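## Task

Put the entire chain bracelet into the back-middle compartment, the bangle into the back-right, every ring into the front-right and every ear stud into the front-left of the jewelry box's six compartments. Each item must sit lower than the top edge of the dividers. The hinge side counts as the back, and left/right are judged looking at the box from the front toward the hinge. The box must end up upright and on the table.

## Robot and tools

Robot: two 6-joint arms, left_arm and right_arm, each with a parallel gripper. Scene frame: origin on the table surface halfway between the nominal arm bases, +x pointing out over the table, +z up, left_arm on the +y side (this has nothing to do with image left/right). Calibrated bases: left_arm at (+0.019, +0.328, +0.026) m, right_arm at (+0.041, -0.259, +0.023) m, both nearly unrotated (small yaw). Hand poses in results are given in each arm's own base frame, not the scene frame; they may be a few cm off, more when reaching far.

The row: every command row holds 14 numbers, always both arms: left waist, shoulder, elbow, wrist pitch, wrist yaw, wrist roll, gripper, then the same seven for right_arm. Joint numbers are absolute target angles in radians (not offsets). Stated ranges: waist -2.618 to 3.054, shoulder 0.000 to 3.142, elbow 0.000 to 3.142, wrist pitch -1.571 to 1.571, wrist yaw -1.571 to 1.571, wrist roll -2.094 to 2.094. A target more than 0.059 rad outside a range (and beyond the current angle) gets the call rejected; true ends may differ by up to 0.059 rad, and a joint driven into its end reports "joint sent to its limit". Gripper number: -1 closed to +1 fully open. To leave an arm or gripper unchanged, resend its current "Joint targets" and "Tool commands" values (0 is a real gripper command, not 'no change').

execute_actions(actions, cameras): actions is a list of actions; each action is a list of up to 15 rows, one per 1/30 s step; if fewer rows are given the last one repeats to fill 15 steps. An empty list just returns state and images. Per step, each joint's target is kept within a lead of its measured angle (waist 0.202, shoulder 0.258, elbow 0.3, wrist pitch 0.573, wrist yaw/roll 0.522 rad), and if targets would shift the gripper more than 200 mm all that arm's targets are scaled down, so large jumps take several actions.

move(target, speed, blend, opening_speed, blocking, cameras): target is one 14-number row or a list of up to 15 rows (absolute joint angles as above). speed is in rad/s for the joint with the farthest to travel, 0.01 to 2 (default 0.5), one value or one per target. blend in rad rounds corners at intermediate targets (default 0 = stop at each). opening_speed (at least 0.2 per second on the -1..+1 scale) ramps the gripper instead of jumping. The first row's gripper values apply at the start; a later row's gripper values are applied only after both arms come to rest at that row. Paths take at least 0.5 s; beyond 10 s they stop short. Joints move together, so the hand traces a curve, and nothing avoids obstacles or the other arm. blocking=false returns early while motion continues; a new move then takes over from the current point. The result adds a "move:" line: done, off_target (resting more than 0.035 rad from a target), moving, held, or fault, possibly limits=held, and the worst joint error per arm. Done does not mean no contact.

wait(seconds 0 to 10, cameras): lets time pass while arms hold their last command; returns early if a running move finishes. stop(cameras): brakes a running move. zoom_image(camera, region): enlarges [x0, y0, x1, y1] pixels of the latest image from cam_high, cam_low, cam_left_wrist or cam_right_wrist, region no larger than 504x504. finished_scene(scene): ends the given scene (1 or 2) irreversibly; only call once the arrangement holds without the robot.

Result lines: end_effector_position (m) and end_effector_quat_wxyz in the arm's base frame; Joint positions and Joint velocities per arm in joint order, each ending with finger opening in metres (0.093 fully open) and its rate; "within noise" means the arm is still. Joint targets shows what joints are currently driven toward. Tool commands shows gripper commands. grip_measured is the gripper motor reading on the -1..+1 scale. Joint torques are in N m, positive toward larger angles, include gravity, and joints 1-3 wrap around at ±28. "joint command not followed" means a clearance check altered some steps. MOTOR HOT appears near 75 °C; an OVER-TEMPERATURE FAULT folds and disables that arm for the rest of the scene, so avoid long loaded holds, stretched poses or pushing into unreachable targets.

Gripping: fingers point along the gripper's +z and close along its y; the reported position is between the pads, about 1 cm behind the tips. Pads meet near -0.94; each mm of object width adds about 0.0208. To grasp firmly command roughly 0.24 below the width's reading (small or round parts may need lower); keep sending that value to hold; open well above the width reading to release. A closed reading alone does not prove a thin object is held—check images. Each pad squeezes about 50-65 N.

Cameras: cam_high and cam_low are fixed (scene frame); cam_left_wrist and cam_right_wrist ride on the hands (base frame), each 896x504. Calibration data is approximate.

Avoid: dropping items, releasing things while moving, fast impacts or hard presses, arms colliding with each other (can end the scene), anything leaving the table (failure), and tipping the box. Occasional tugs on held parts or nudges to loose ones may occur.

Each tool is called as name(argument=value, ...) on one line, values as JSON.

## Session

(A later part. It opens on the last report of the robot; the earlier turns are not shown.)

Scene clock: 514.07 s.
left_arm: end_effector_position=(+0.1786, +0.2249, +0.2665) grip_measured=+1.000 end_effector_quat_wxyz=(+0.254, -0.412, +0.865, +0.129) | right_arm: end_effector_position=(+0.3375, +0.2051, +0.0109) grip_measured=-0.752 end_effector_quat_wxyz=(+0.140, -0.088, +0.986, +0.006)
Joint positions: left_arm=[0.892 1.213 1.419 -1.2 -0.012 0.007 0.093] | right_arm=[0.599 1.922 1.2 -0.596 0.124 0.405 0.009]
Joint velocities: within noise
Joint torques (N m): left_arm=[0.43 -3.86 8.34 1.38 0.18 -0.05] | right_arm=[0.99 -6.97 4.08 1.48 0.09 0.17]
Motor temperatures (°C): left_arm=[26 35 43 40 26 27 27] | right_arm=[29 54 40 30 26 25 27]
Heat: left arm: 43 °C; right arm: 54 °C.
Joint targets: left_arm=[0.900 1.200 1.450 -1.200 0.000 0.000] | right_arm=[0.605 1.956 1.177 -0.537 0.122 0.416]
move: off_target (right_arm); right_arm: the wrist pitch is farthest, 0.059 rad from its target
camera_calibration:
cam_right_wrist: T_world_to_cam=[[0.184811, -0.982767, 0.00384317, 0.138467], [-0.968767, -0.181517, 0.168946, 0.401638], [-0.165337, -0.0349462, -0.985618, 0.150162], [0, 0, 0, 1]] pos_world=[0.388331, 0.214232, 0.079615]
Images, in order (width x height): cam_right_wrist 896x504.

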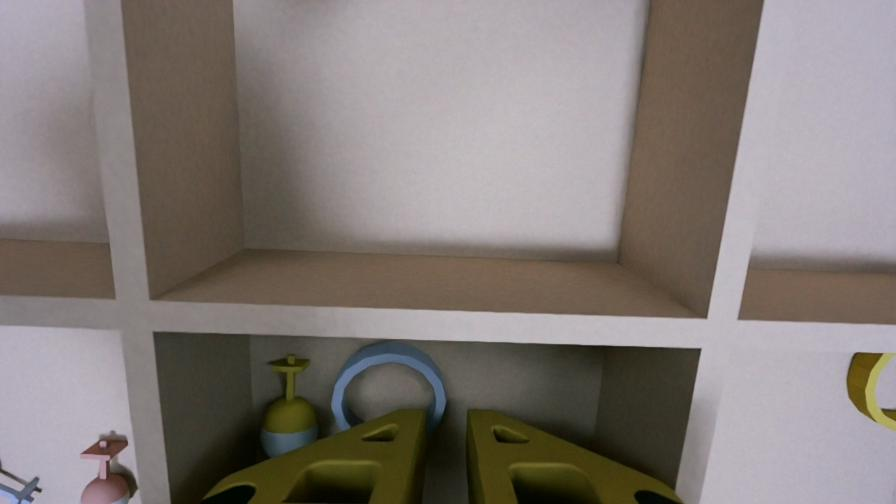

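move(target=[[0.9,1.2,1.45,-1.2,0,0,1,0.605,1.900,1.235,-0.637,0.1225,0.416,-0.75],[0.9,1.2,1.45,-1.2,0,0,1,0.604,1.926,1.262,-0.655,0.1225,0.416,-0.75]], cameras=["cam_right_wrist"], speed=[0.3,0.2])

zoom_image(camera="cam_right_wrist", region=[250, 280, 650, 504])

Scene clock: 547.23 s.
left_arm: end_effector_position=(+0.1786, +0.2249, +0.2665) grip_measured=+1.000 end_effector_quat_wxyz=(+0.254, -0.412, +0.865, +0.129) | right_arm: end_effector_position=(+0.3434, +0.2087, +0.0219) grip_measured=-0.752 end_effector_quat_wxyz=(+0.144, -0.088, +0.986, +0.008)
Joint positions: left_arm=[0.892 1.213 1.419 -1.2 -0.012 0.007 0.093] | right_arm=[0.599 1.921 1.244 -0.633 0.126 0.405 0.009]
Joint velocities: within noise
Joint torques (N m): left_arm=[0.43 -3.86 8.32 1.38 0.17 -0.05] | right_arm=[0.94 -9.85 8.12 0.7 0.1 0.17]
Motor temperatures (°C): left_arm=[26 35 43 40 26 27 27] | right_arm=[29 50 39 32 26 25 27]
Heat: left arm: 43 °C; right arm: 50 °C.
Joint targets: left_arm=[0.900 1.200 1.450 -1.200 0.000 0.000] | right_arm=[0.604 1.926 1.262 -0.655 0.122 0.416]
move: done
camera_calibration:
cam_right_wrist: T_world_to_cam=[[0.184311, -0.982866, 0.00200925, 0.141123], [-0.970219, -0.181612, 0.16029, 0.406811], [-0.157179, -0.0314927, -0.987068, 0.158635], [0, 0, 0, 1]] pos_world=[0.393619, 0.217582, 0.0910923]
Images, in order (width x height): cam_right_wrist 896x504.

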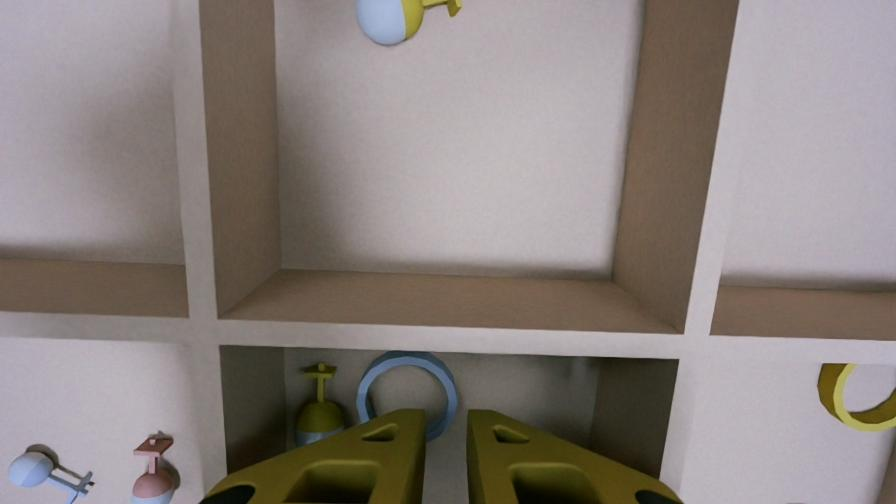

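Scaled by 1.260 from the camera's 896x504 image, which has a finer 1280x720 frame.

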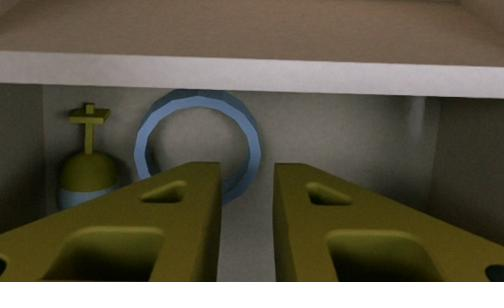

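move(target=[[0.9,1.2,1.45,-1.2,0,0,1,0.589,1.932,1.238,-0.625,0.1225,0.416,-0.75],[0.9,1.2,1.45,-1.2,0,0,1,0.589,1.965,1.199,-0.550,0.1225,0.416,-0.75]], cameras=["cam_right_wrist"], speed=[0.2,0.2])

zoom_image(camera="cam_right_wrist", region=[250, 280, 650, 504])

Scene clock: 565.23 s.
left_arm: end_effector_position=(+0.1786, +0.2249, +0.2665) grip_measured=+1.000 end_effector_quat_wxyz=(+0.254, -0.412, +0.865, +0.129) | right_arm: end_effector_position=(+0.3453, +0.2086, +0.0094) grip_measured=-0.752 end_effector_quat_wxyz=(+0.148, -0.086, +0.985, +0.010)
Joint positions: left_arm=[0.892 1.213 1.419 -1.2 -0.012 0.007 0.093] | right_arm=[0.596 1.941 1.214 -0.573 0.126 0.405 0.009]
Joint velocities: within noise
Joint torques (N m): left_arm=[0.43 -3.86 8.34 1.38 0.17 -0.06] | right_arm=[-0.1 -8.1 4.88 1.17 0.09 0.17]
Motor temperatures (°C): left_arm=[26 35 43 40 26 27 27] | right_arm=[29 52 39 31 26 25 27]
Heat: left arm: 43 °C; right arm: 52 °C.
Joint targets: left_arm=[0.900 1.200 1.450 -1.200 0.000 0.000] | right_arm=[0.589 1.965 1.199 -0.550 0.122 0.416]
move: done
camera_calibration:
cam_right_wrist: T_world_to_cam=[[0.181311, -0.983424, -0.00197634, 0.141827], [-0.972047, -0.179517, 0.151319, 0.410964], [-0.149165, -0.0255146, -0.988483, 0.142597], [0, 0, 0, 1]] pos_world=[0.395033, 0.21689, 0.0790482]
Images, in order (width x height): cam_right_wrist 896x504.

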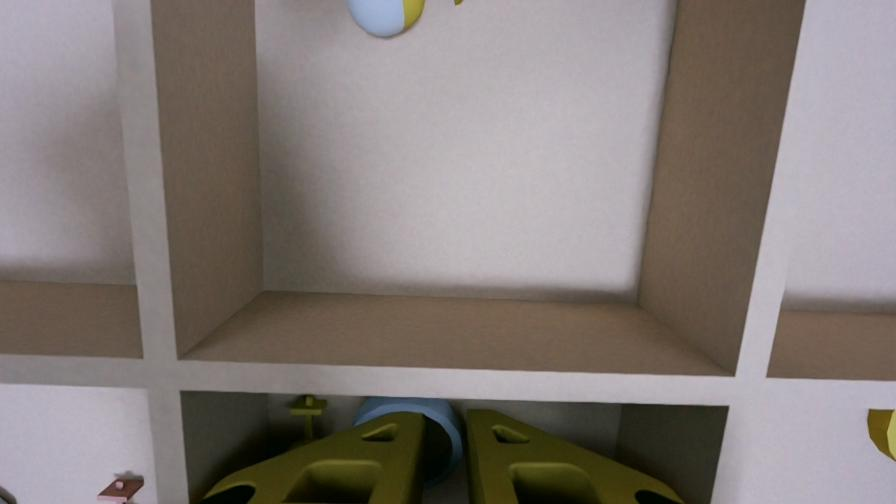

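Scaled by 1.260 from the camera's 896x504 image, which has a finer 1280x720 frame.

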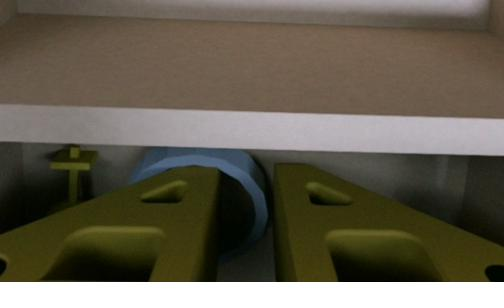

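move(target=[0.9,1.2,1.45,-1.2,0,0,1,0.589,1.965,1.199,-0.550,0.1225,0.416,-1], cameras=["cam_right_wrist"], opening_speed=0.4)

zoom_image(camera="cam_right_wrist", region=[250, 280, 650, 504])

Scene clock: 573.30 s.
left_arm: end_effector_position=(+0.1786, +0.2249, +0.2665) grip_measured=+1.000 end_effector_quat_wxyz=(+0.254, -0.412, +0.865, +0.129) | right_arm: end_effector_position=(+0.3453, +0.2088, +0.0091) grip_measured=-0.964 end_effector_quat_wxyz=(+0.148, -0.086, +0.985, +0.011)
Joint positions: left_arm=[0.892 1.213 1.419 -1.2 -0.012 0.007 0.093] | right_arm=[0.596 1.941 1.212 -0.571 0.125 0.405 0]
Joint velocities: within noise
Joint torques (N m): left_arm=[0.43 -3.88 8.32 1.38 0.17 -0.05] | right_arm=[-0.12 -8.1 5.08 1.15 0.11 0.17]
Motor temperatures (°C): left_arm=[26 35 43 40 26 27 27] | right_arm=[29 52 40 31 26 25 27]
Heat: left arm: 43 °C; right arm: 52 °C.
Joint targets: left_arm=[0.900 1.200 1.450 -1.200 0.000 0.000] | right_arm=[0.589 1.965 1.199 -0.550 0.122 0.416]
move: done
camera_calibration:
cam_right_wrist: T_world_to_cam=[[0.181613, -0.983364, -0.00344576, 0.141935], [-0.972042, -0.18005, 0.15072, 0.411131], [-0.148833, -0.0240233, -0.98857, 0.141886], [0, 0, 0, 1]] pos_world=[0.394976, 0.217007, 0.0787879]
Images, in order (width x height): cam_right_wrist 896x504.

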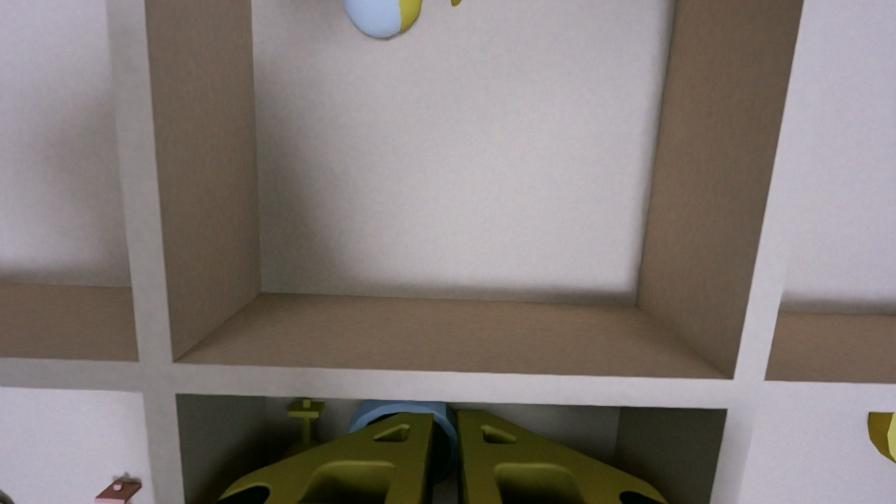

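Scaled by 1.260 from the camera's 896x504 image, which has a finer 1280x720 frame.

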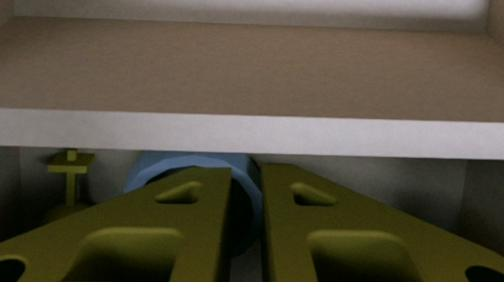

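move(target=[0.9,1.2,1.45,-1.2,0,0,1,0.589,1.78,1.299,-0.8,0.1225,0.416,-1], cameras=["cam_right_wrist"], speed=0.3)

Scene clock: 579.67 s.
left_arm: end_effector_position=(+0.1786, +0.2249, +0.2665) grip_measured=+1.000 end_effector_quat_wxyz=(+0.254, -0.412, +0.865, +0.129) | right_arm: end_effector_position=(+0.3324, +0.2001, +0.0681) grip_measured=-0.965 end_effector_quat_wxyz=(+0.148, -0.086, +0.985, +0.010)
Joint positions: left_arm=[0.892 1.213 1.419 -1.2 -0.012 0.007 0.093] | right_arm=[0.596 1.803 1.281 -0.779 0.125 0.405 0]
Joint velocities: within noise
Joint torques (N m): left_arm=[0.43 -3.86 8.32 1.38 0.18 -0.05] | right_arm=[-0.12 -11.67 8.47 0.71 0.11 0.17]
Motor temperatures (°C): left_arm=[26 35 43 40 26 27 27] | right_arm=[29 53 40 31 26 25 27]
Heat: left arm: 43 °C; right arm: 53 °C.
Joint targets: left_arm=[0.900 1.200 1.450 -1.200 0.000 0.000] | right_arm=[0.589 1.780 1.299 -0.800 0.122 0.416]
move: done
camera_calibration:
cam_right_wrist: T_world_to_cam=[[0.18161, -0.983366, -0.00298621, 0.135874], [-0.971899, -0.179953, 0.151756, 0.388044], [-0.149769, -0.0246582, -0.988413, 0.198494], [0, 0, 0, 1]] pos_world=[0.382192, 0.208338, 0.137711]
Images, in order (width x height): cam_right_wrist 896x504.

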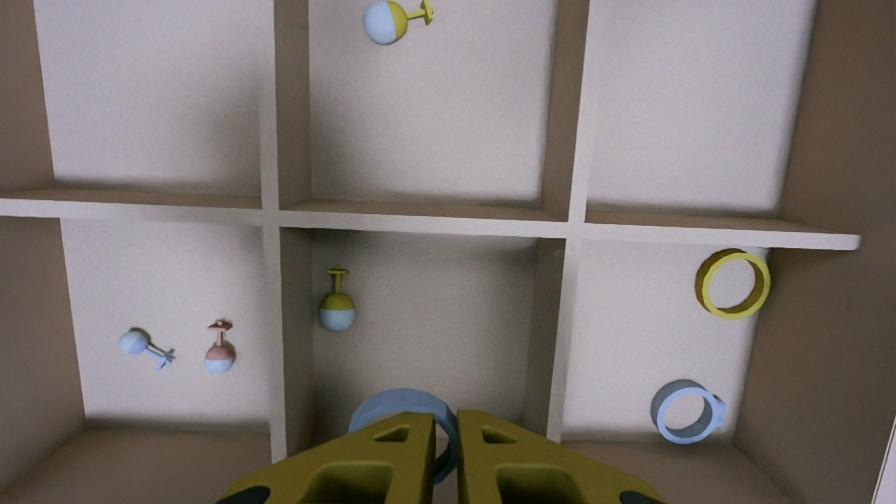

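move(target=[[0.9,1.2,1.45,-1.2,0,0,1,0.585,1.7,1.35,-0.90,0.1,0.40,-1],[0.9,1.2,1.45,-1.2,0,0,1,0.394,1.712,1.295,-0.873,0.065,0.21,-1],[0.9,1.2,1.45,-1.2,0,0,1,0.394,1.818,1.068,-0.540,0.065,0.21,-1]], cameras=["cam_right_wrist"], speed=[0.5,0.6,0.4], blend=[0.05,0.03,0])

Scene clock: 600.80 s.
left_arm: end_effector_position=(+0.1786, +0.2249, +0.2665) grip_measured=+1.000 end_effector_quat_wxyz=(+0.254, -0.412, +0.865, +0.129) | right_arm: end_effector_position=(+0.3483, +0.1300, +0.0193) grip_measured=-0.965 end_effector_quat_wxyz=(+0.146, -0.078, +0.986, +0.008)
Joint positions: left_arm=[0.892 1.213 1.419 -1.2 -0.012 0.007 0.093] | right_arm=[0.391 1.805 1.075 -0.557 0.074 0.222 0]
Joint velocities: within noise
Joint torques (N m): left_arm=[0.43 -3.88 8.32 1.38 0.18 -0.05] | right_arm=[0.75 -7.91 5.64 1.14 0 -0.08]
Motor temperatures (°C): left_arm=[26 35 43 40 26 27 27] | right_arm=[29 56 42 30 26 25 28]
Heat: left arm: 43 °C; right arm: 56 °C.
Joint targets: left_arm=[0.900 1.200 1.450 -1.200 0.000 0.000] | right_arm=[0.394 1.818 1.068 -0.540 0.065 0.210]
move: done
camera_calibration:
cam_right_wrist: T_world_to_cam=[[0.165471, -0.986214, -0.000677176, 0.0699004], [-0.974064, -0.16354, 0.15638, 0.396832], [-0.154335, -0.0252167, -0.987697, 0.152555], [0, 0, 0, 1]] pos_world=[0.398517, 0.137681, 0.0886688]
Images, in order (width x height): cam_right_wrist 896x504.

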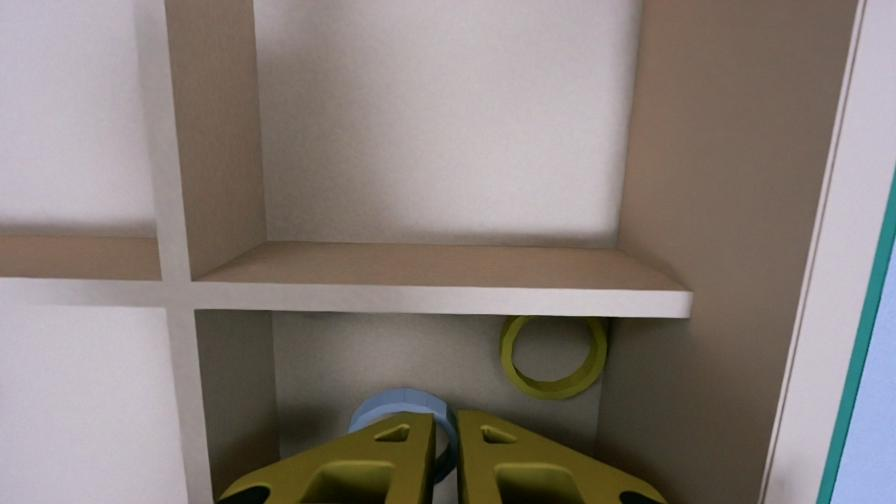

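move(target=[[0.9,1.2,1.45,-1.2,0,0,1,0.394,1.826,1.050,-0.514,0.065,0.21,-1],[0.9,1.2,1.45,-1.2,0,0,1,0.394,1.826,1.050,-0.514,0.065,0.21,-0.75],[0.9,1.2,1.45,-1.2,0,0,1,0.394,1.712,1.295,-0.873,0.065,0.21,-0.75]], cameras=["cam_right_wrist"], speed=[0.2,0.2,0.3], opening_speed=0.5)

Scene clock: 612.03 s.
left_arm: end_effector_position=(+0.1786, +0.2249, +0.2665) grip_measured=+1.000 end_effector_quat_wxyz=(+0.254, -0.412, +0.865, +0.129) | right_arm: end_effector_position=(+0.3485, +0.1301, +0.0857) grip_measured=-0.752 end_effector_quat_wxyz=(+0.135, -0.079, +0.988, +0.004)
Joint positions: left_arm=[0.892 1.213 1.419 -1.2 -0.012 0.007 0.093] | right_arm=[0.391 1.735 1.277 -0.852 0.074 0.222 0.009]
Joint velocities: within noise
Joint torques (N m): left_arm=[0.43 -3.88 8.32 1.38 0.17 -0.06] | right_arm=[0.77 -11.12 8.62 0.68 0 -0.07]
Motor temperatures (°C): left_arm=[26 35 43 40 26 27 27] | right_arm=[29 55 41 31 26 25 28]
Heat: left arm: 43 °C; right arm: 55 °C.
Joint targets: left_arm=[0.900 1.200 1.450 -1.200 0.000 0.000] | right_arm=[0.394 1.712 1.295 -0.873 0.065 0.210]
move: done
camera_calibration:
cam_right_wrist: T_world_to_cam=[[0.165871, -0.986137, 0.00443225, 0.0694022], [-0.970526, -0.162446, 0.178017, 0.383414], [-0.17483, -0.0338296, -0.984017, 0.226094], [0, 0, 0, 1]] pos_world=[0.400129, 0.138373, 0.153918]
Images, in order (width x height): cam_right_wrist 896x504.

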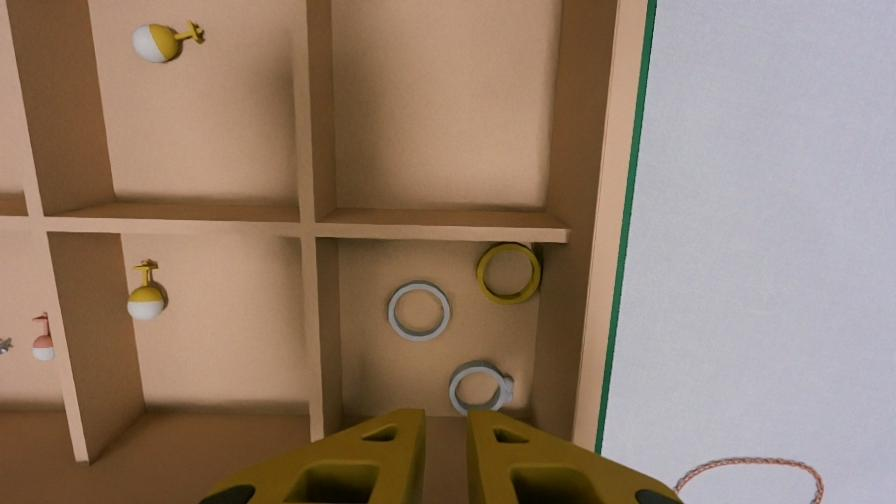

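move(target=[[0.9,1.2,1.45,-1.2,0,0,1,0.45,1.72,1.50,-0.95,0.1,1.1,-0.75],[0.9,1.2,1.45,-1.2,0,0,1,0.523,2.08,1.72,-0.86,0.119,1.92,-0.75]], cameras=["cam_right_wrist","cam_low"], speed=[0.9,0.7], blend=[0.1,0])

Scene clock: 728.47 s.
left_arm: end_effector_position=(+0.1786, +0.2249, +0.2665) grip_measured=+1.000 end_effector_quat_wxyz=(+0.254, -0.412, +0.865, +0.129) | right_arm: end_effector_position=(+0.4205, +0.2179, +0.0863) grip_measured=-0.752 end_effector_quat_wxyz=(+0.109, +0.638, +0.751, +0.134)
Joint positions: left_arm=[0.892 1.213 1.419 -1.2 -0.012 0.007 0.093] | right_arm=[0.518 2.063 1.698 -0.876 0.111 1.907 0.009]
Joint velocities: within noise
Joint torques (N m): left_arm=[0.43 -3.88 8.32 1.38 0.18 -0.05] | right_arm=[0.95 -10.67 9.03 1.13 0.23 0.16]
Motor temperatures (°C): left_arm=[26 34 44 40 26 27 27] | right_arm=[29 61 44 30 26 25 27]
Heat: left arm: 44 °C; right arm: 61 °C.
Joint targets: left_arm=[0.900 1.200 1.450 -1.200 0.000 0.000] | right_arm=[0.523 2.080 1.720 -0.860 0.119 1.920]
move: done
camera_calibration:
cam_right_wrist: T_world_to_cam=[[-0.923601, -0.157044, -0.349712, 0.452046], [-0.302211, 0.859529, 0.412163, -0.0565461], [0.23586, 0.486361, -0.841322, -0.0561149], [0, 0, 0, 1]] pos_world=[0.413657, 0.146886, 0.134182]
Images, in order (width x height): cam_low 896x504, cam_right_wrist 896x504.

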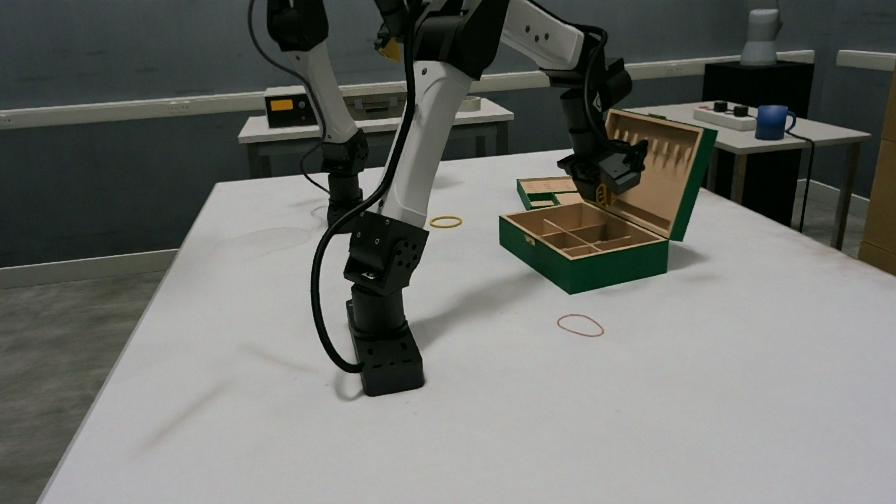

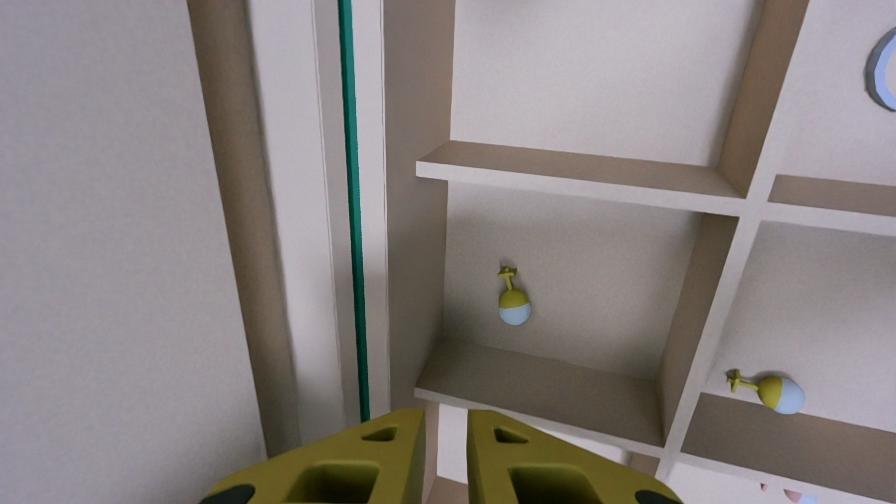

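move(target=[0.9,1.2,1.45,-1.2,0,0,1,0.573,2.137,1.612,-0.70,0.148,1.96,-0.69], cameras=["cam_right_wrist"], speed=0.3)

zoom_image(camera="cam_right_wrist", region=[250, 200, 750, 504])

Scene clock: 821.00 s.
left_arm: end_effector_position=(+0.1786, +0.2249, +0.2665) grip_measured=+1.000 end_effector_quat_wxyz=(+0.254, -0.412, +0.865, +0.129) | right_arm: end_effector_position=(+0.4211, +0.2414, +0.0473) grip_measured=-0.692 end_effector_quat_wxyz=(+0.119, +0.634, +0.750, +0.145)
Joint positions: left_arm=[0.892 1.213 1.419 -1.2 -0.012 0.007 0.093] | right_arm=[0.569 2.121 1.62 -0.717 0.14 1.947 0.012]
Joint velocities: within noise
Joint torques (N m): left_arm=[0.43 -3.88 8.32 1.38 0.18 -0.05] | right_arm=[0.84 -11.15 6.13 1.16 0.25 0.15]
Motor temperatures (°C): left_arm=[26 34 44 40 26 27 27] | right_arm=[29 61 45 30 26 25 27]
Heat: left arm: 44 °C; right arm: 61 °C.
Joint targets: left_arm=[0.900 1.200 1.450 -1.200 0.000 0.000] | right_arm=[0.573 2.137 1.612 -0.700 0.148 1.960]
move: done
camera_calibration:
cam_right_wrist: T_world_to_cam=[[-0.911872, -0.159516, -0.378212, 0.439673], [-0.317923, 0.857292, 0.404939, -0.0528865], [0.259644, 0.489495, -0.832454, -0.111677], [0, 0, 0, 1]] pos_world=[0.413108, 0.170139, 0.0947395]
Images, in order (width x height): cam_right_wrist 896x504.

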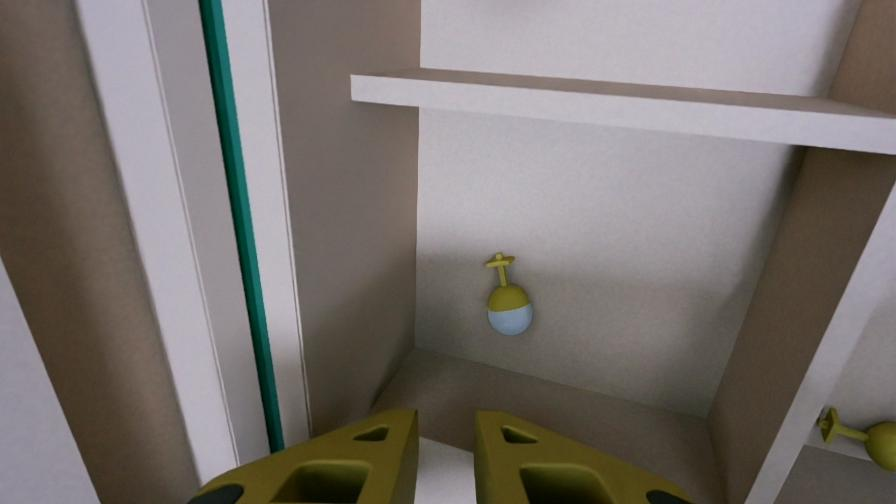

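Scaled by 1.008 from the camera's 896x504 image, which has a finer 1280x720 frame.

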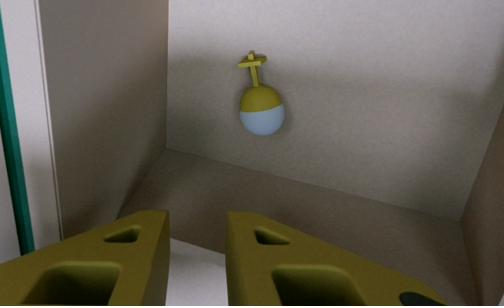

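move(target=[0.9,1.2,1.45,-1.2,0,0,1,0.573,2.163,1.558,-0.628,0.148,1.96,-0.69], cameras=["cam_right_wrist"], speed=0.2)

zoom_image(camera="cam_right_wrist", region=[250, 200, 750, 504])

Scene clock: 845.90 s.
left_arm: end_effector_position=(+0.1786, +0.2249, +0.2665) grip_measured=+1.000 end_effector_quat_wxyz=(+0.254, -0.412, +0.865, +0.129) | right_arm: end_effector_position=(+0.4191, +0.2378, +0.0265) grip_measured=-0.692 end_effector_quat_wxyz=(+0.122, +0.635, +0.750, +0.138)
Joint positions: left_arm=[0.892 1.213 1.419 -1.2 -0.012 0.007 0.093] | right_arm=[0.568 2.141 1.568 -0.657 0.15 1.948 0.012]
Joint velocities: within noise
Joint torques (N m): left_arm=[0.42 -3.86 8.32 1.38 0.17 -0.06] | right_arm=[0.9 -10.58 5.75 1.27 0.15 0.16]
Motor temperatures (°C): left_arm=[26 34 44 40 26 27 27] | right_arm=[29 64 44 31 26 25 27]
Heat: left arm: 44 °C; right arm: 64 °C.
Joint targets: left_arm=[0.900 1.200 1.450 -1.200 0.000 0.000] | right_arm=[0.573 2.163 1.558 -0.628 0.148 1.960]
move: done
camera_calibration:
cam_right_wrist: T_world_to_cam=[[-0.914338, -0.16105, -0.371549, 0.430599], [-0.312375, 0.864376, 0.394051, -0.0457798], [0.257696, 0.476358, -0.84064, -0.12257], [0, 0, 0, 1]] pos_world=[0.410999, 0.167306, 0.0749909]
Images, in order (width x height): cam_right_wrist 896x504.

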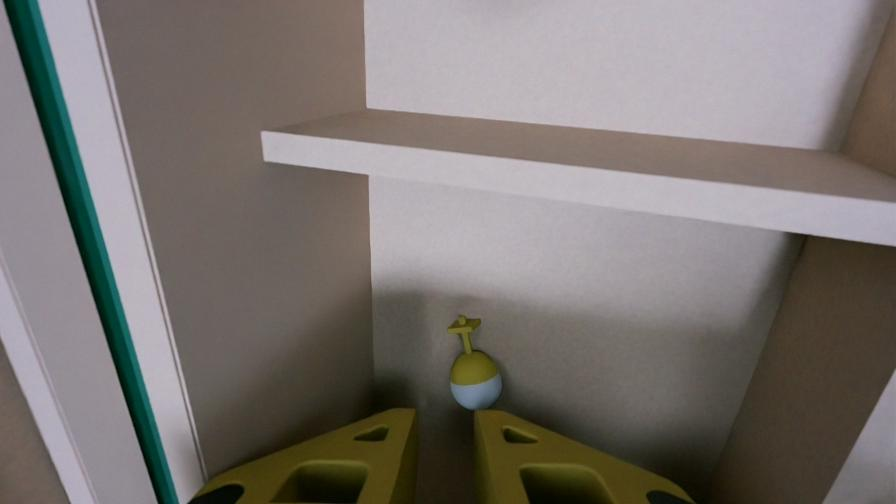

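Scaled by 1.008 from the camera's 896x504 image, which has a finer 1280x720 frame.

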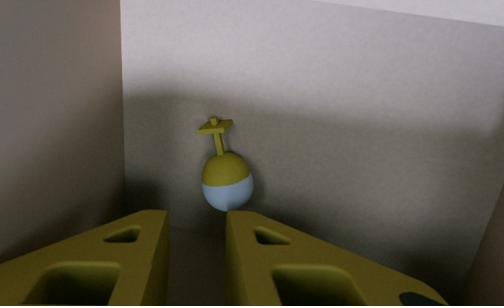

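move(target=[0.9,1.2,1.45,-1.2,0,0,1,0.585,2.176,1.560,-0.620,0.148,1.968,-0.67], cameras=["cam_right_wrist"], speed=0.2)

zoom_image(camera="cam_right_wrist", region=[250, 200, 750, 504])

Scene clock: 891.20 s.
left_arm: end_effector_position=(+0.1786, +0.2249, +0.2665) grip_measured=+1.000 end_effector_quat_wxyz=(+0.254, -0.412, +0.865, +0.129) | right_arm: end_effector_position=(+0.4197, +0.2378, +0.0249) grip_measured=-0.672 end_effector_quat_wxyz=(+0.126, +0.636, +0.749, +0.136)
Joint positions: left_arm=[0.892 1.213 1.419 -1.2 -0.012 0.007 0.093] | right_arm=[0.571 2.146 1.568 -0.653 0.16 1.951 0.013]
Joint velocities: within noise
Joint torques (N m): left_arm=[0.44 -3.86 8.34 1.38 0.18 -0.05] | right_arm=[1.62 -9.81 5.93 1.32 0.03 0.21]
Motor temperatures (°C): left_arm=[26 34 44 40 26 27 27] | right_arm=[29 59 43 31 26 25 27]
Heat: left arm: 44 °C; right arm: 59 °C.
Joint targets: left_arm=[0.900 1.200 1.450 -1.200 0.000 0.000] | right_arm=[0.585 2.176 1.560 -0.620 0.148 1.968]
move: done
camera_calibration:
cam_right_wrist: T_world_to_cam=[[-0.913127, -0.160851, -0.374602, 0.430137], [-0.311463, 0.868128, 0.386453, -0.0460427], [0.263041, 0.469555, -0.842809, -0.124587], [0, 0, 0, 1]] pos_world=[0.4112, 0.167659, 0.0739203]
Images, in order (width x height): cam_right_wrist 896x504.

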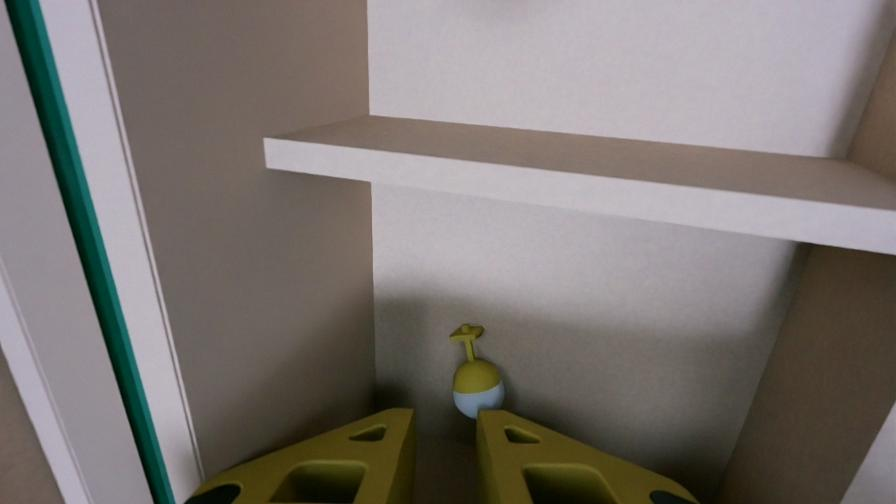

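Scaled by 1.008 from the camera's 896x504 image, which has a finer 1280x720 frame.

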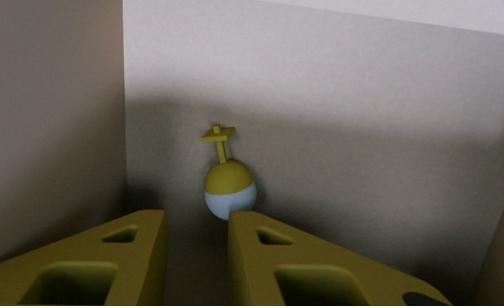

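execute_actions(actions=[], cameras=["cam_low","cam_high"])

zoom_image(camera="cam_low", region=[480, 60, 760, 300])

zoom_image(camera="cam_high", region=[390, 120, 590, 310])

Scene clock: 920.43 s.
left_arm: end_effector_position=(+0.1786, +0.2249, +0.2665) grip_measured=+1.000 end_effector_quat_wxyz=(+0.254, -0.412, +0.865, +0.129) | right_arm: end_effector_position=(+0.4197, +0.2378, +0.0250) grip_measured=-0.672 end_effector_quat_wxyz=(+0.127, +0.635, +0.749, +0.136)
Joint positions: left_arm=[0.892 1.213 1.419 -1.2 -0.012 0.007 0.093] | right_arm=[0.571 2.146 1.568 -0.653 0.161 1.951 0.013]
Joint velocities: within noise
Joint torques (N m): left_arm=[0.42 -3.86 8.32 1.38 0.18 -0.05] | right_arm=[1.65 -9.8 5.93 1.32 0.06 0.21]
Motor temperatures (°C): left_arm=[26 34 44 40 26 27 27] | right_arm=[29 58 42 31 26 25 27]
Heat: left arm: 44 °C; right arm: 58 °C.
Joint targets: left_arm=[0.900 1.200 1.450 -1.200 0.000 0.000] | right_arm=[0.585 2.176 1.560 -0.620 0.148 1.968]
Tool commands: left_gripper/opening=+1.0 right_gripper/opening=-0.67
Images, in order (width x height): cam_high 896x504, cam_low 896x504.

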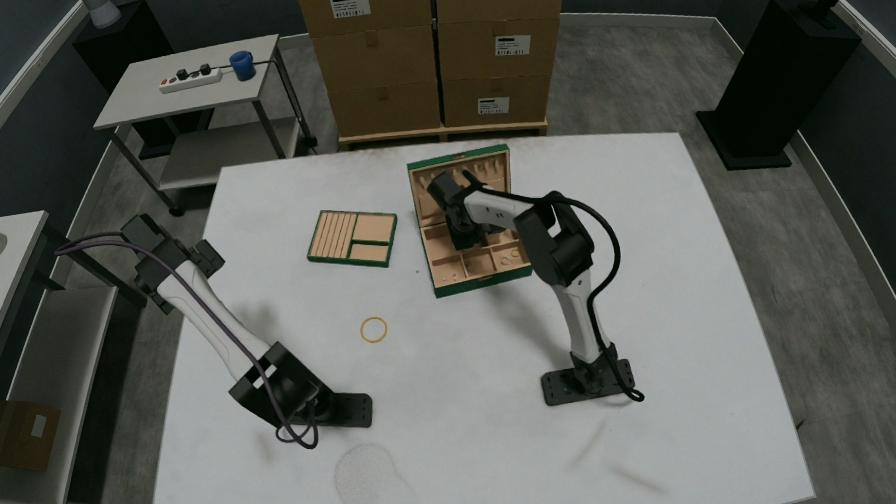

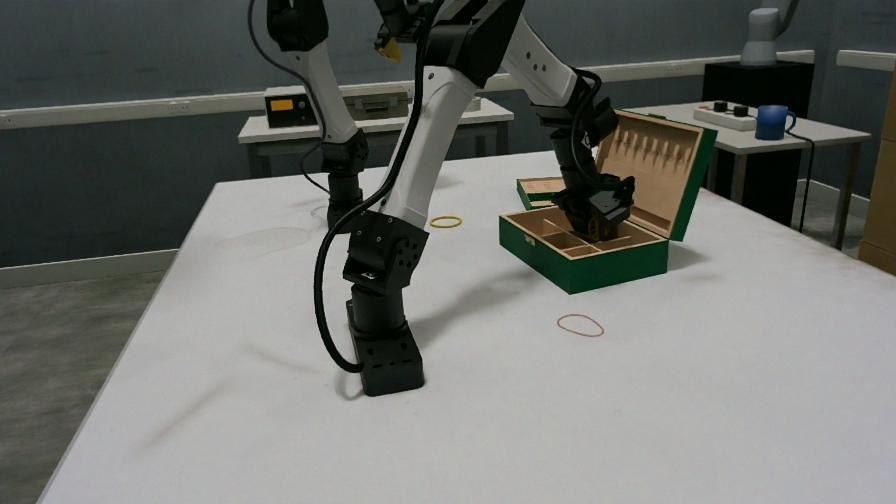

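Scaled by 1.800 from the camera's 896x504 image, which has a finer 1280x720 frame.

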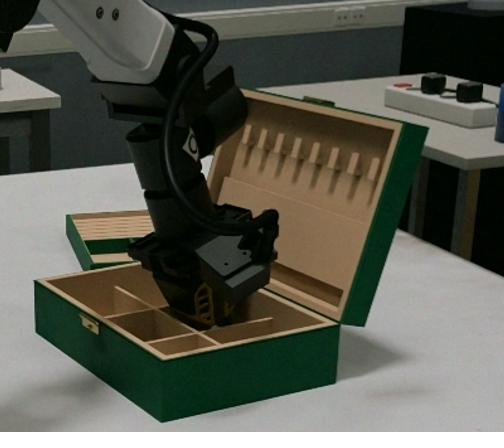

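Scaled by 2.520 from the camera's 896x504 image, which has a finer 1280x720 frame.

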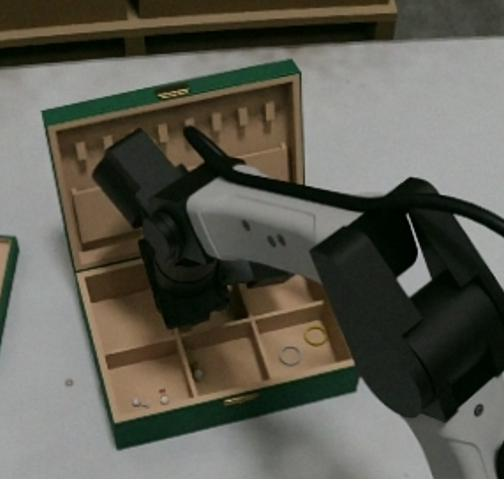

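move(target=[[0.9,1.2,1.45,-1.2,0,0,1,0.575,2.110,1.590,-0.72,0.145,1.96,-0.67],[0.9,1.2,1.45,-1.2,0,0,1,0.575,2.143,1.557,-0.655,0.145,1.96,-0.67]], cameras=["cam_right_wrist"], speed=[0.3,0.2])

zoom_image(camera="cam_right_wrist", region=[250, 200, 750, 504])

Scene clock: 966.07 s.
left_arm: end_effector_position=(+0.1786, +0.2249, +0.2665) grip_measured=+1.000 end_effector_quat_wxyz=(+0.254, -0.412, +0.865, +0.129) | right_arm: end_effector_position=(+0.4144, +0.2355, +0.0229) grip_measured=-0.672 end_effector_quat_wxyz=(+0.121, +0.636, +0.752, +0.125)
Joint positions: left_arm=[0.892 1.213 1.419 -1.2 -0.012 0.007 0.093] | right_arm=[0.571 2.146 1.568 -0.679 0.155 1.951 0.013]
Joint velocities: within noise
Joint torques (N m): left_arm=[0.43 -3.88 8.34 1.38 0.18 -0.06] | right_arm=[0.79 -12.89 5.61 1.16 0.08 0.13]
Motor temperatures (°C): left_arm=[26 34 45 40 26 27 27] | right_arm=[29 58 42 32 26 25 27]
Heat: left arm: 45 °C; right arm: 58 °C.
Joint targets: left_arm=[0.900 1.200 1.450 -1.200 0.000 0.000] | right_arm=[0.575 2.143 1.557 -0.655 0.145 1.960]
move: done
camera_calibration:
cam_right_wrist: T_world_to_cam=[[-0.921476, -0.16624, -0.351064, 0.428275], [-0.303876, 0.871481, 0.384941, -0.0487872], [0.241953, 0.461394, -0.853566, -0.112939], [0, 0, 0, 1]] pos_world=[0.407146, 0.165823, 0.0727314]
Images, in order (width x height): cam_right_wrist 896x504.

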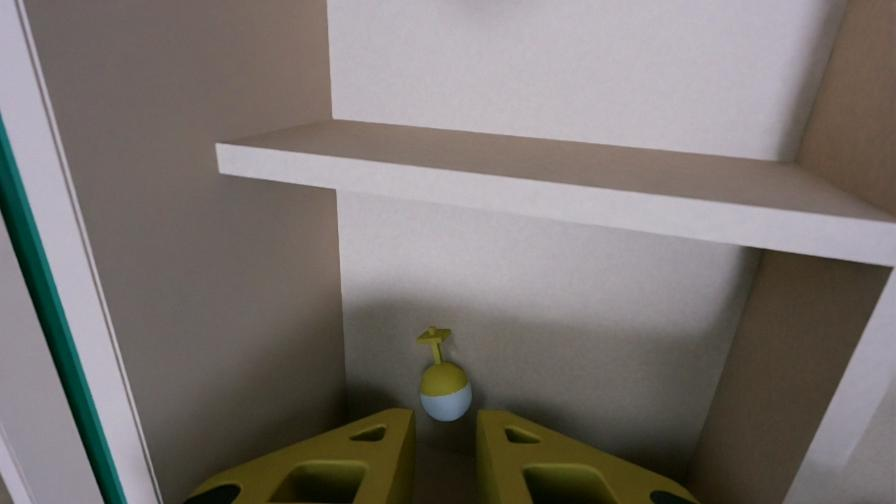

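Scaled by 1.008 from the camera's 896x504 image, which has a finer 1280x720 frame.

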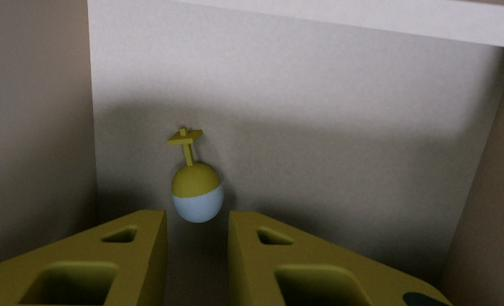

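move(target=[0.9,1.2,1.45,-1.2,0,0,1,0.575,2.145,1.495,-0.571,0.145,1.96,-0.67], cameras=["cam_right_wrist"], speed=0.15)

zoom_image(camera="cam_right_wrist", region=[250, 200, 750, 504])

Scene clock: 978.20 s.
left_arm: end_effector_position=(+0.1786, +0.2249, +0.2665) grip_measured=+1.000 end_effector_quat_wxyz=(+0.254, -0.412, +0.865, +0.129) | right_arm: end_effector_position=(+0.4138, +0.2313, +0.0121) grip_measured=-0.672 end_effector_quat_wxyz=(+0.129, +0.637, +0.749, +0.128)
Joint positions: left_arm=[0.892 1.213 1.419 -1.2 -0.012 0.007 0.093] | right_arm=[0.57 2.144 1.515 -0.617 0.169 1.951 0.013]
Joint velocities: within noise
Joint torques (N m): left_arm=[0.43 -3.88 8.31 1.38 0.17 -0.05] | right_arm=[0.95 -12.37 4.63 1.38 -0.05 0.12]
Motor temperatures (°C): left_arm=[26 34 45 40 26 27 27] | right_arm=[29 59 42 32 26 25 27]
Heat: left arm: 45 °C; right arm: 59 °C.
Joint targets: left_arm=[0.900 1.200 1.450 -1.200 0.000 0.000] | right_arm=[0.575 2.145 1.495 -0.571 0.145 1.960]
move: off_target (right_arm); right_arm: the wrist pitch is farthest, 0.046 rad from its target
camera_calibration:
cam_right_wrist: T_world_to_cam=[[-0.916759, -0.162386, -0.364943, 0.420635], [-0.304538, 0.875353, 0.375518, -0.0417136], [0.258475, 0.455398, -0.851941, -0.125555], [0, 0, 0, 1]] pos_world=[0.405371, 0.161997, 0.0622066]
Images, in order (width x height): cam_right_wrist 896x504.

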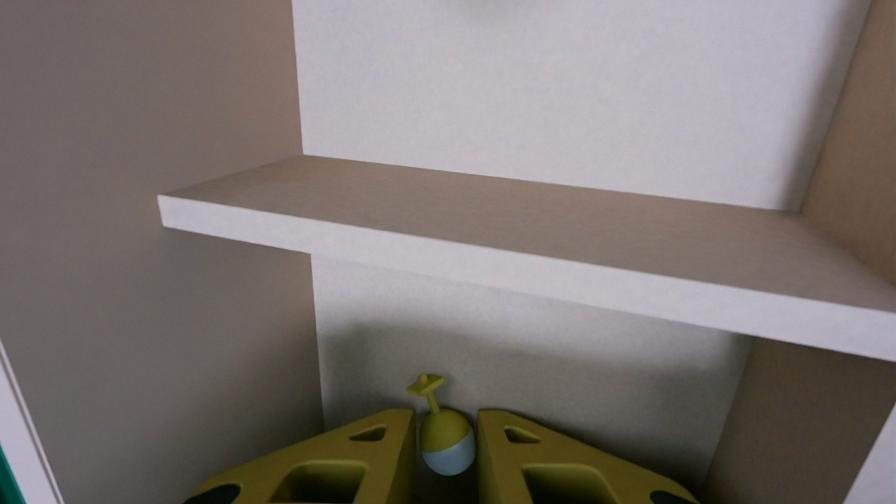

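Scaled by 1.008 from the camera's 896x504 image, which has a finer 1280x720 frame.

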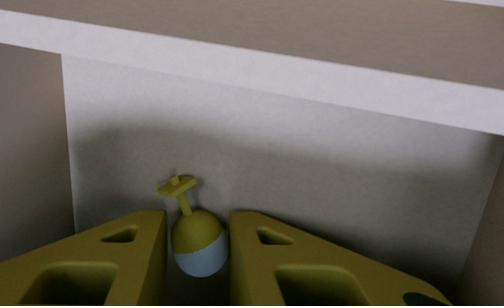

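move(target=[0.9,1.2,1.45,-1.2,0,0,1,0.573,2.145,1.500,-0.590,0.155,1.96,-1], cameras=["cam_right_wrist"], speed=0.15, opening_speed=0.3)

zoom_image(camera="cam_right_wrist", region=[250, 200, 750, 504])

Scene clock: 985.53 s.
left_arm: end_effector_position=(+0.1786, +0.2249, +0.2665) grip_measured=+1.000 end_effector_quat_wxyz=(+0.254, -0.412, +0.865, +0.129) | right_arm: end_effector_position=(+0.4140, +0.2310, +0.0121) grip_measured=-0.871 end_effector_quat_wxyz=(+0.130, +0.637, +0.749, +0.128)
Joint positions: left_arm=[0.892 1.213 1.419 -1.2 -0.012 0.007 0.093] | right_arm=[0.57 2.144 1.514 -0.616 0.171 1.951 0.003]
Joint velocities: within noise
Joint torques (N m): left_arm=[0.44 -3.86 8.32 1.38 0.17 -0.05] | right_arm=[0.79 -12.42 5.22 1.2 0.03 0.13]
Motor temperatures (°C): left_arm=[26 34 45 40 26 27 27] | right_arm=[29 62 42 32 26 25 27]
Heat: left arm: 45 °C; right arm: 62 °C.
Joint targets: left_arm=[0.900 1.200 1.450 -1.200 0.000 0.000] | right_arm=[0.573 2.145 1.500 -0.590 0.155 1.960]
move: done
camera_calibration:
cam_right_wrist: T_world_to_cam=[[-0.916333, -0.162309, -0.366047, 0.420563], [-0.304456, 0.876183, 0.373644, -0.0415833], [0.260078, 0.453828, -0.852291, -0.125685], [0, 0, 0, 1]] pos_world=[0.405404, 0.161735, 0.0623629]
Images, in order (width x height): cam_right_wrist 896x504.

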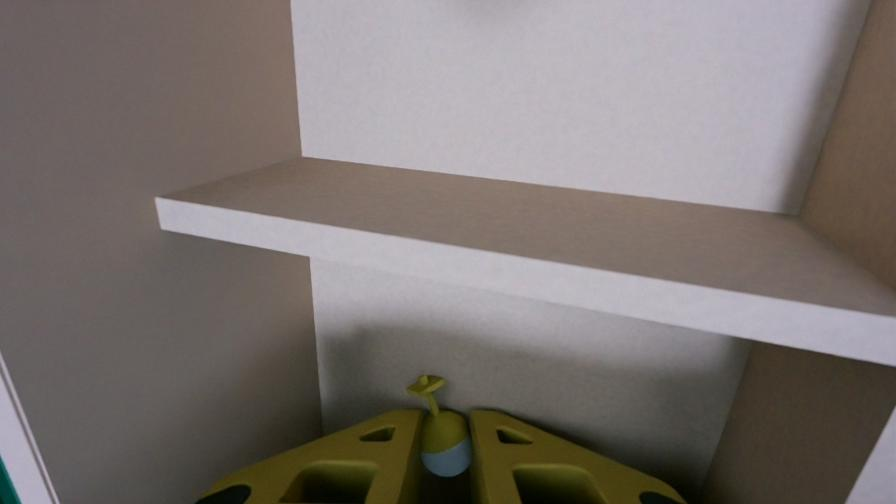

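Scaled by 1.008 from the camera's 896x504 image, which has a finer 1280x720 frame.

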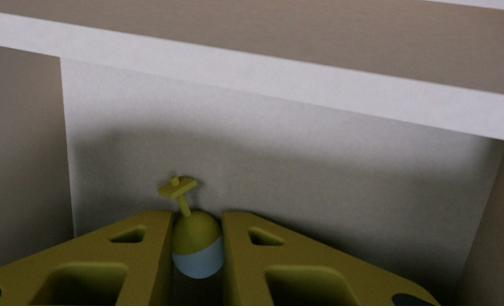

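move(target=[[0.9,1.2,1.45,-1.2,0,0,1,0.573,2.065,1.69,-0.87,0.15,1.96,-1],[0.9,1.2,1.45,-1.2,0,0,1,0.64,1.99,1.74,-0.98,0.12,1.3,-1],[0.9,1.2,1.45,-1.2,0,0,1,0.743,2.061,1.785,-1.14,0.1,0.585,-1]], cameras=["cam_right_wrist"], speed=[0.4,0.7,0.7], blend=[0.03,0.1,0])

Scene clock: 1015.77 s.
left_arm: end_effector_position=(+0.1786, +0.2249, +0.2665) grip_measured=+1.000 end_effector_quat_wxyz=(+0.254, -0.412, +0.865, +0.129) | right_arm: end_effector_position=(+0.3326, +0.2784, +0.1013) grip_measured=-0.888 end_effector_quat_wxyz=(+0.101, -0.066, +0.993, +0.011)
Joint positions: left_arm=[0.892 1.213 1.419 -1.2 -0.012 0.007 0.093] | right_arm=[0.739 2.042 1.763 -1.12 0.109 0.598 0.003]
Joint velocities: within noise
Joint torques (N m): left_arm=[0.43 -3.88 8.32 1.38 0.18 -0.05] | right_arm=[0.81 -10.06 8.9 0.5 0.04 -0.05]
Motor temperatures (°C): left_arm=[26 34 45 40 26 27 27] | right_arm=[29 68 42 32 26 25 28]
Heat: left arm: 45 °C; right arm: 68 °C.
Joint targets: left_arm=[0.900 1.200 1.450 -1.200 0.000 0.000] | right_arm=[0.743 2.061 1.785 -1.140 0.100 0.585]
move: done
camera_calibration:
cam_right_wrist: T_world_to_cam=[[0.140878, -0.989885, -0.0167447, 0.229708], [-0.959693, -0.140697, 0.243299, 0.372958], [-0.243194, -0.0182058, -0.969807, 0.260634], [0, 0, 0, 1]] pos_world=[0.388949, 0.284603, 0.165871]
Images, in order (width x height): cam_right_wrist 896x504.

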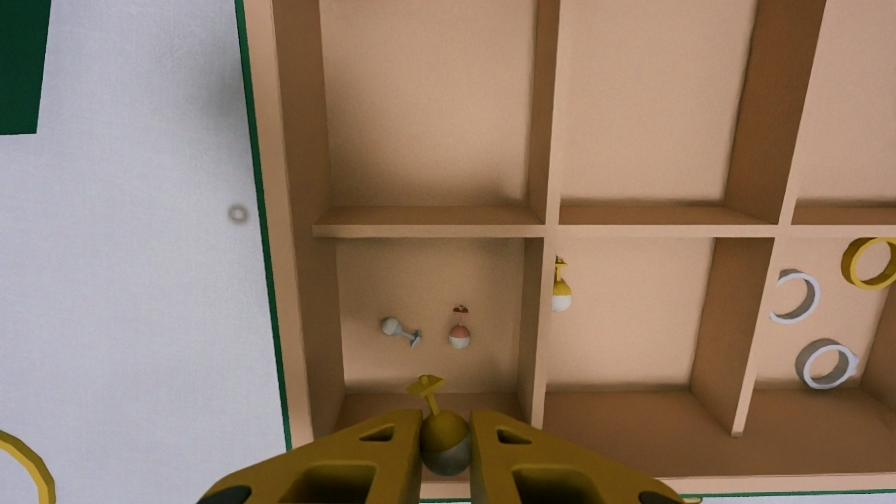

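move(target=[[0.9,1.2,1.45,-1.2,0,0,1,0.751,2.135,1.548,-0.840,0.1,0.585,-1],[0.9,1.2,1.45,-1.2,0,0,1,0.751,2.135,1.548,-0.840,0.1,0.585,-0.62],[0.9,1.2,1.45,-1.2,0,0,1,0.75,2.045,1.785,-1.14,0.1,0.585,-0.62]], cameras=["cam_right_wrist"], speed=[0.4,0.2,0.3], opening_speed=0.3)

Scene clock: 1036.87 s.
left_arm: end_effector_position=(+0.1786, +0.2249, +0.2665) grip_measured=+1.000 end_effector_quat_wxyz=(+0.254, -0.412, +0.865, +0.129) | right_arm: end_effector_position=(+0.3315, +0.2807, +0.0900) grip_measured=-0.622 end_effector_quat_wxyz=(+0.091, -0.070, +0.993, +0.003)
Joint positions: left_arm=[0.892 1.213 1.419 -1.2 -0.012 0.007 0.093] | right_arm=[0.745 2.072 1.768 -1.119 0.109 0.597 0.015]
Joint velocities: within noise
Joint torques (N m): left_arm=[0.43 -3.86 8.34 1.38 0.18 -0.06] | right_arm=[0.95 -14.68 8.4 0.46 0.04 -0.06]
Motor temperatures (°C): left_arm=[26 34 45 40 26 27 27] | right_arm=[29 67 44 31 26 25 28]
Heat: left arm: 45 °C; right arm: 67 °C.
Joint targets: left_arm=[0.900 1.200 1.450 -1.200 0.000 0.000] | right_arm=[0.750 2.045 1.785 -1.140 0.100 0.585]
move: done
camera_calibration:
cam_right_wrist: T_world_to_cam=[[0.147151, -0.989111, -0.00245952, 0.228348], [-0.953933, -0.142574, 0.26398, 0.371802], [-0.261456, -0.0364987, -0.964525, 0.260193], [0, 0, 0, 1]] pos_world=[0.389101, 0.288368, 0.153377]
Images, in order (width x height): cam_right_wrist 896x504.

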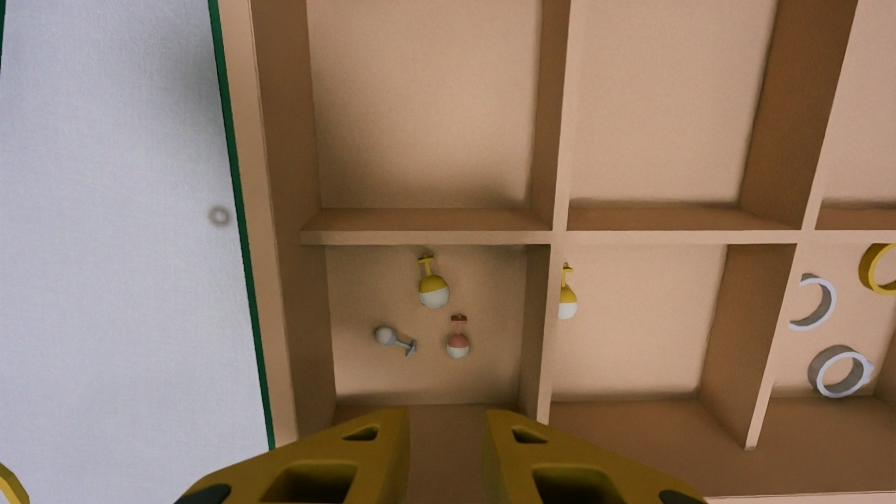

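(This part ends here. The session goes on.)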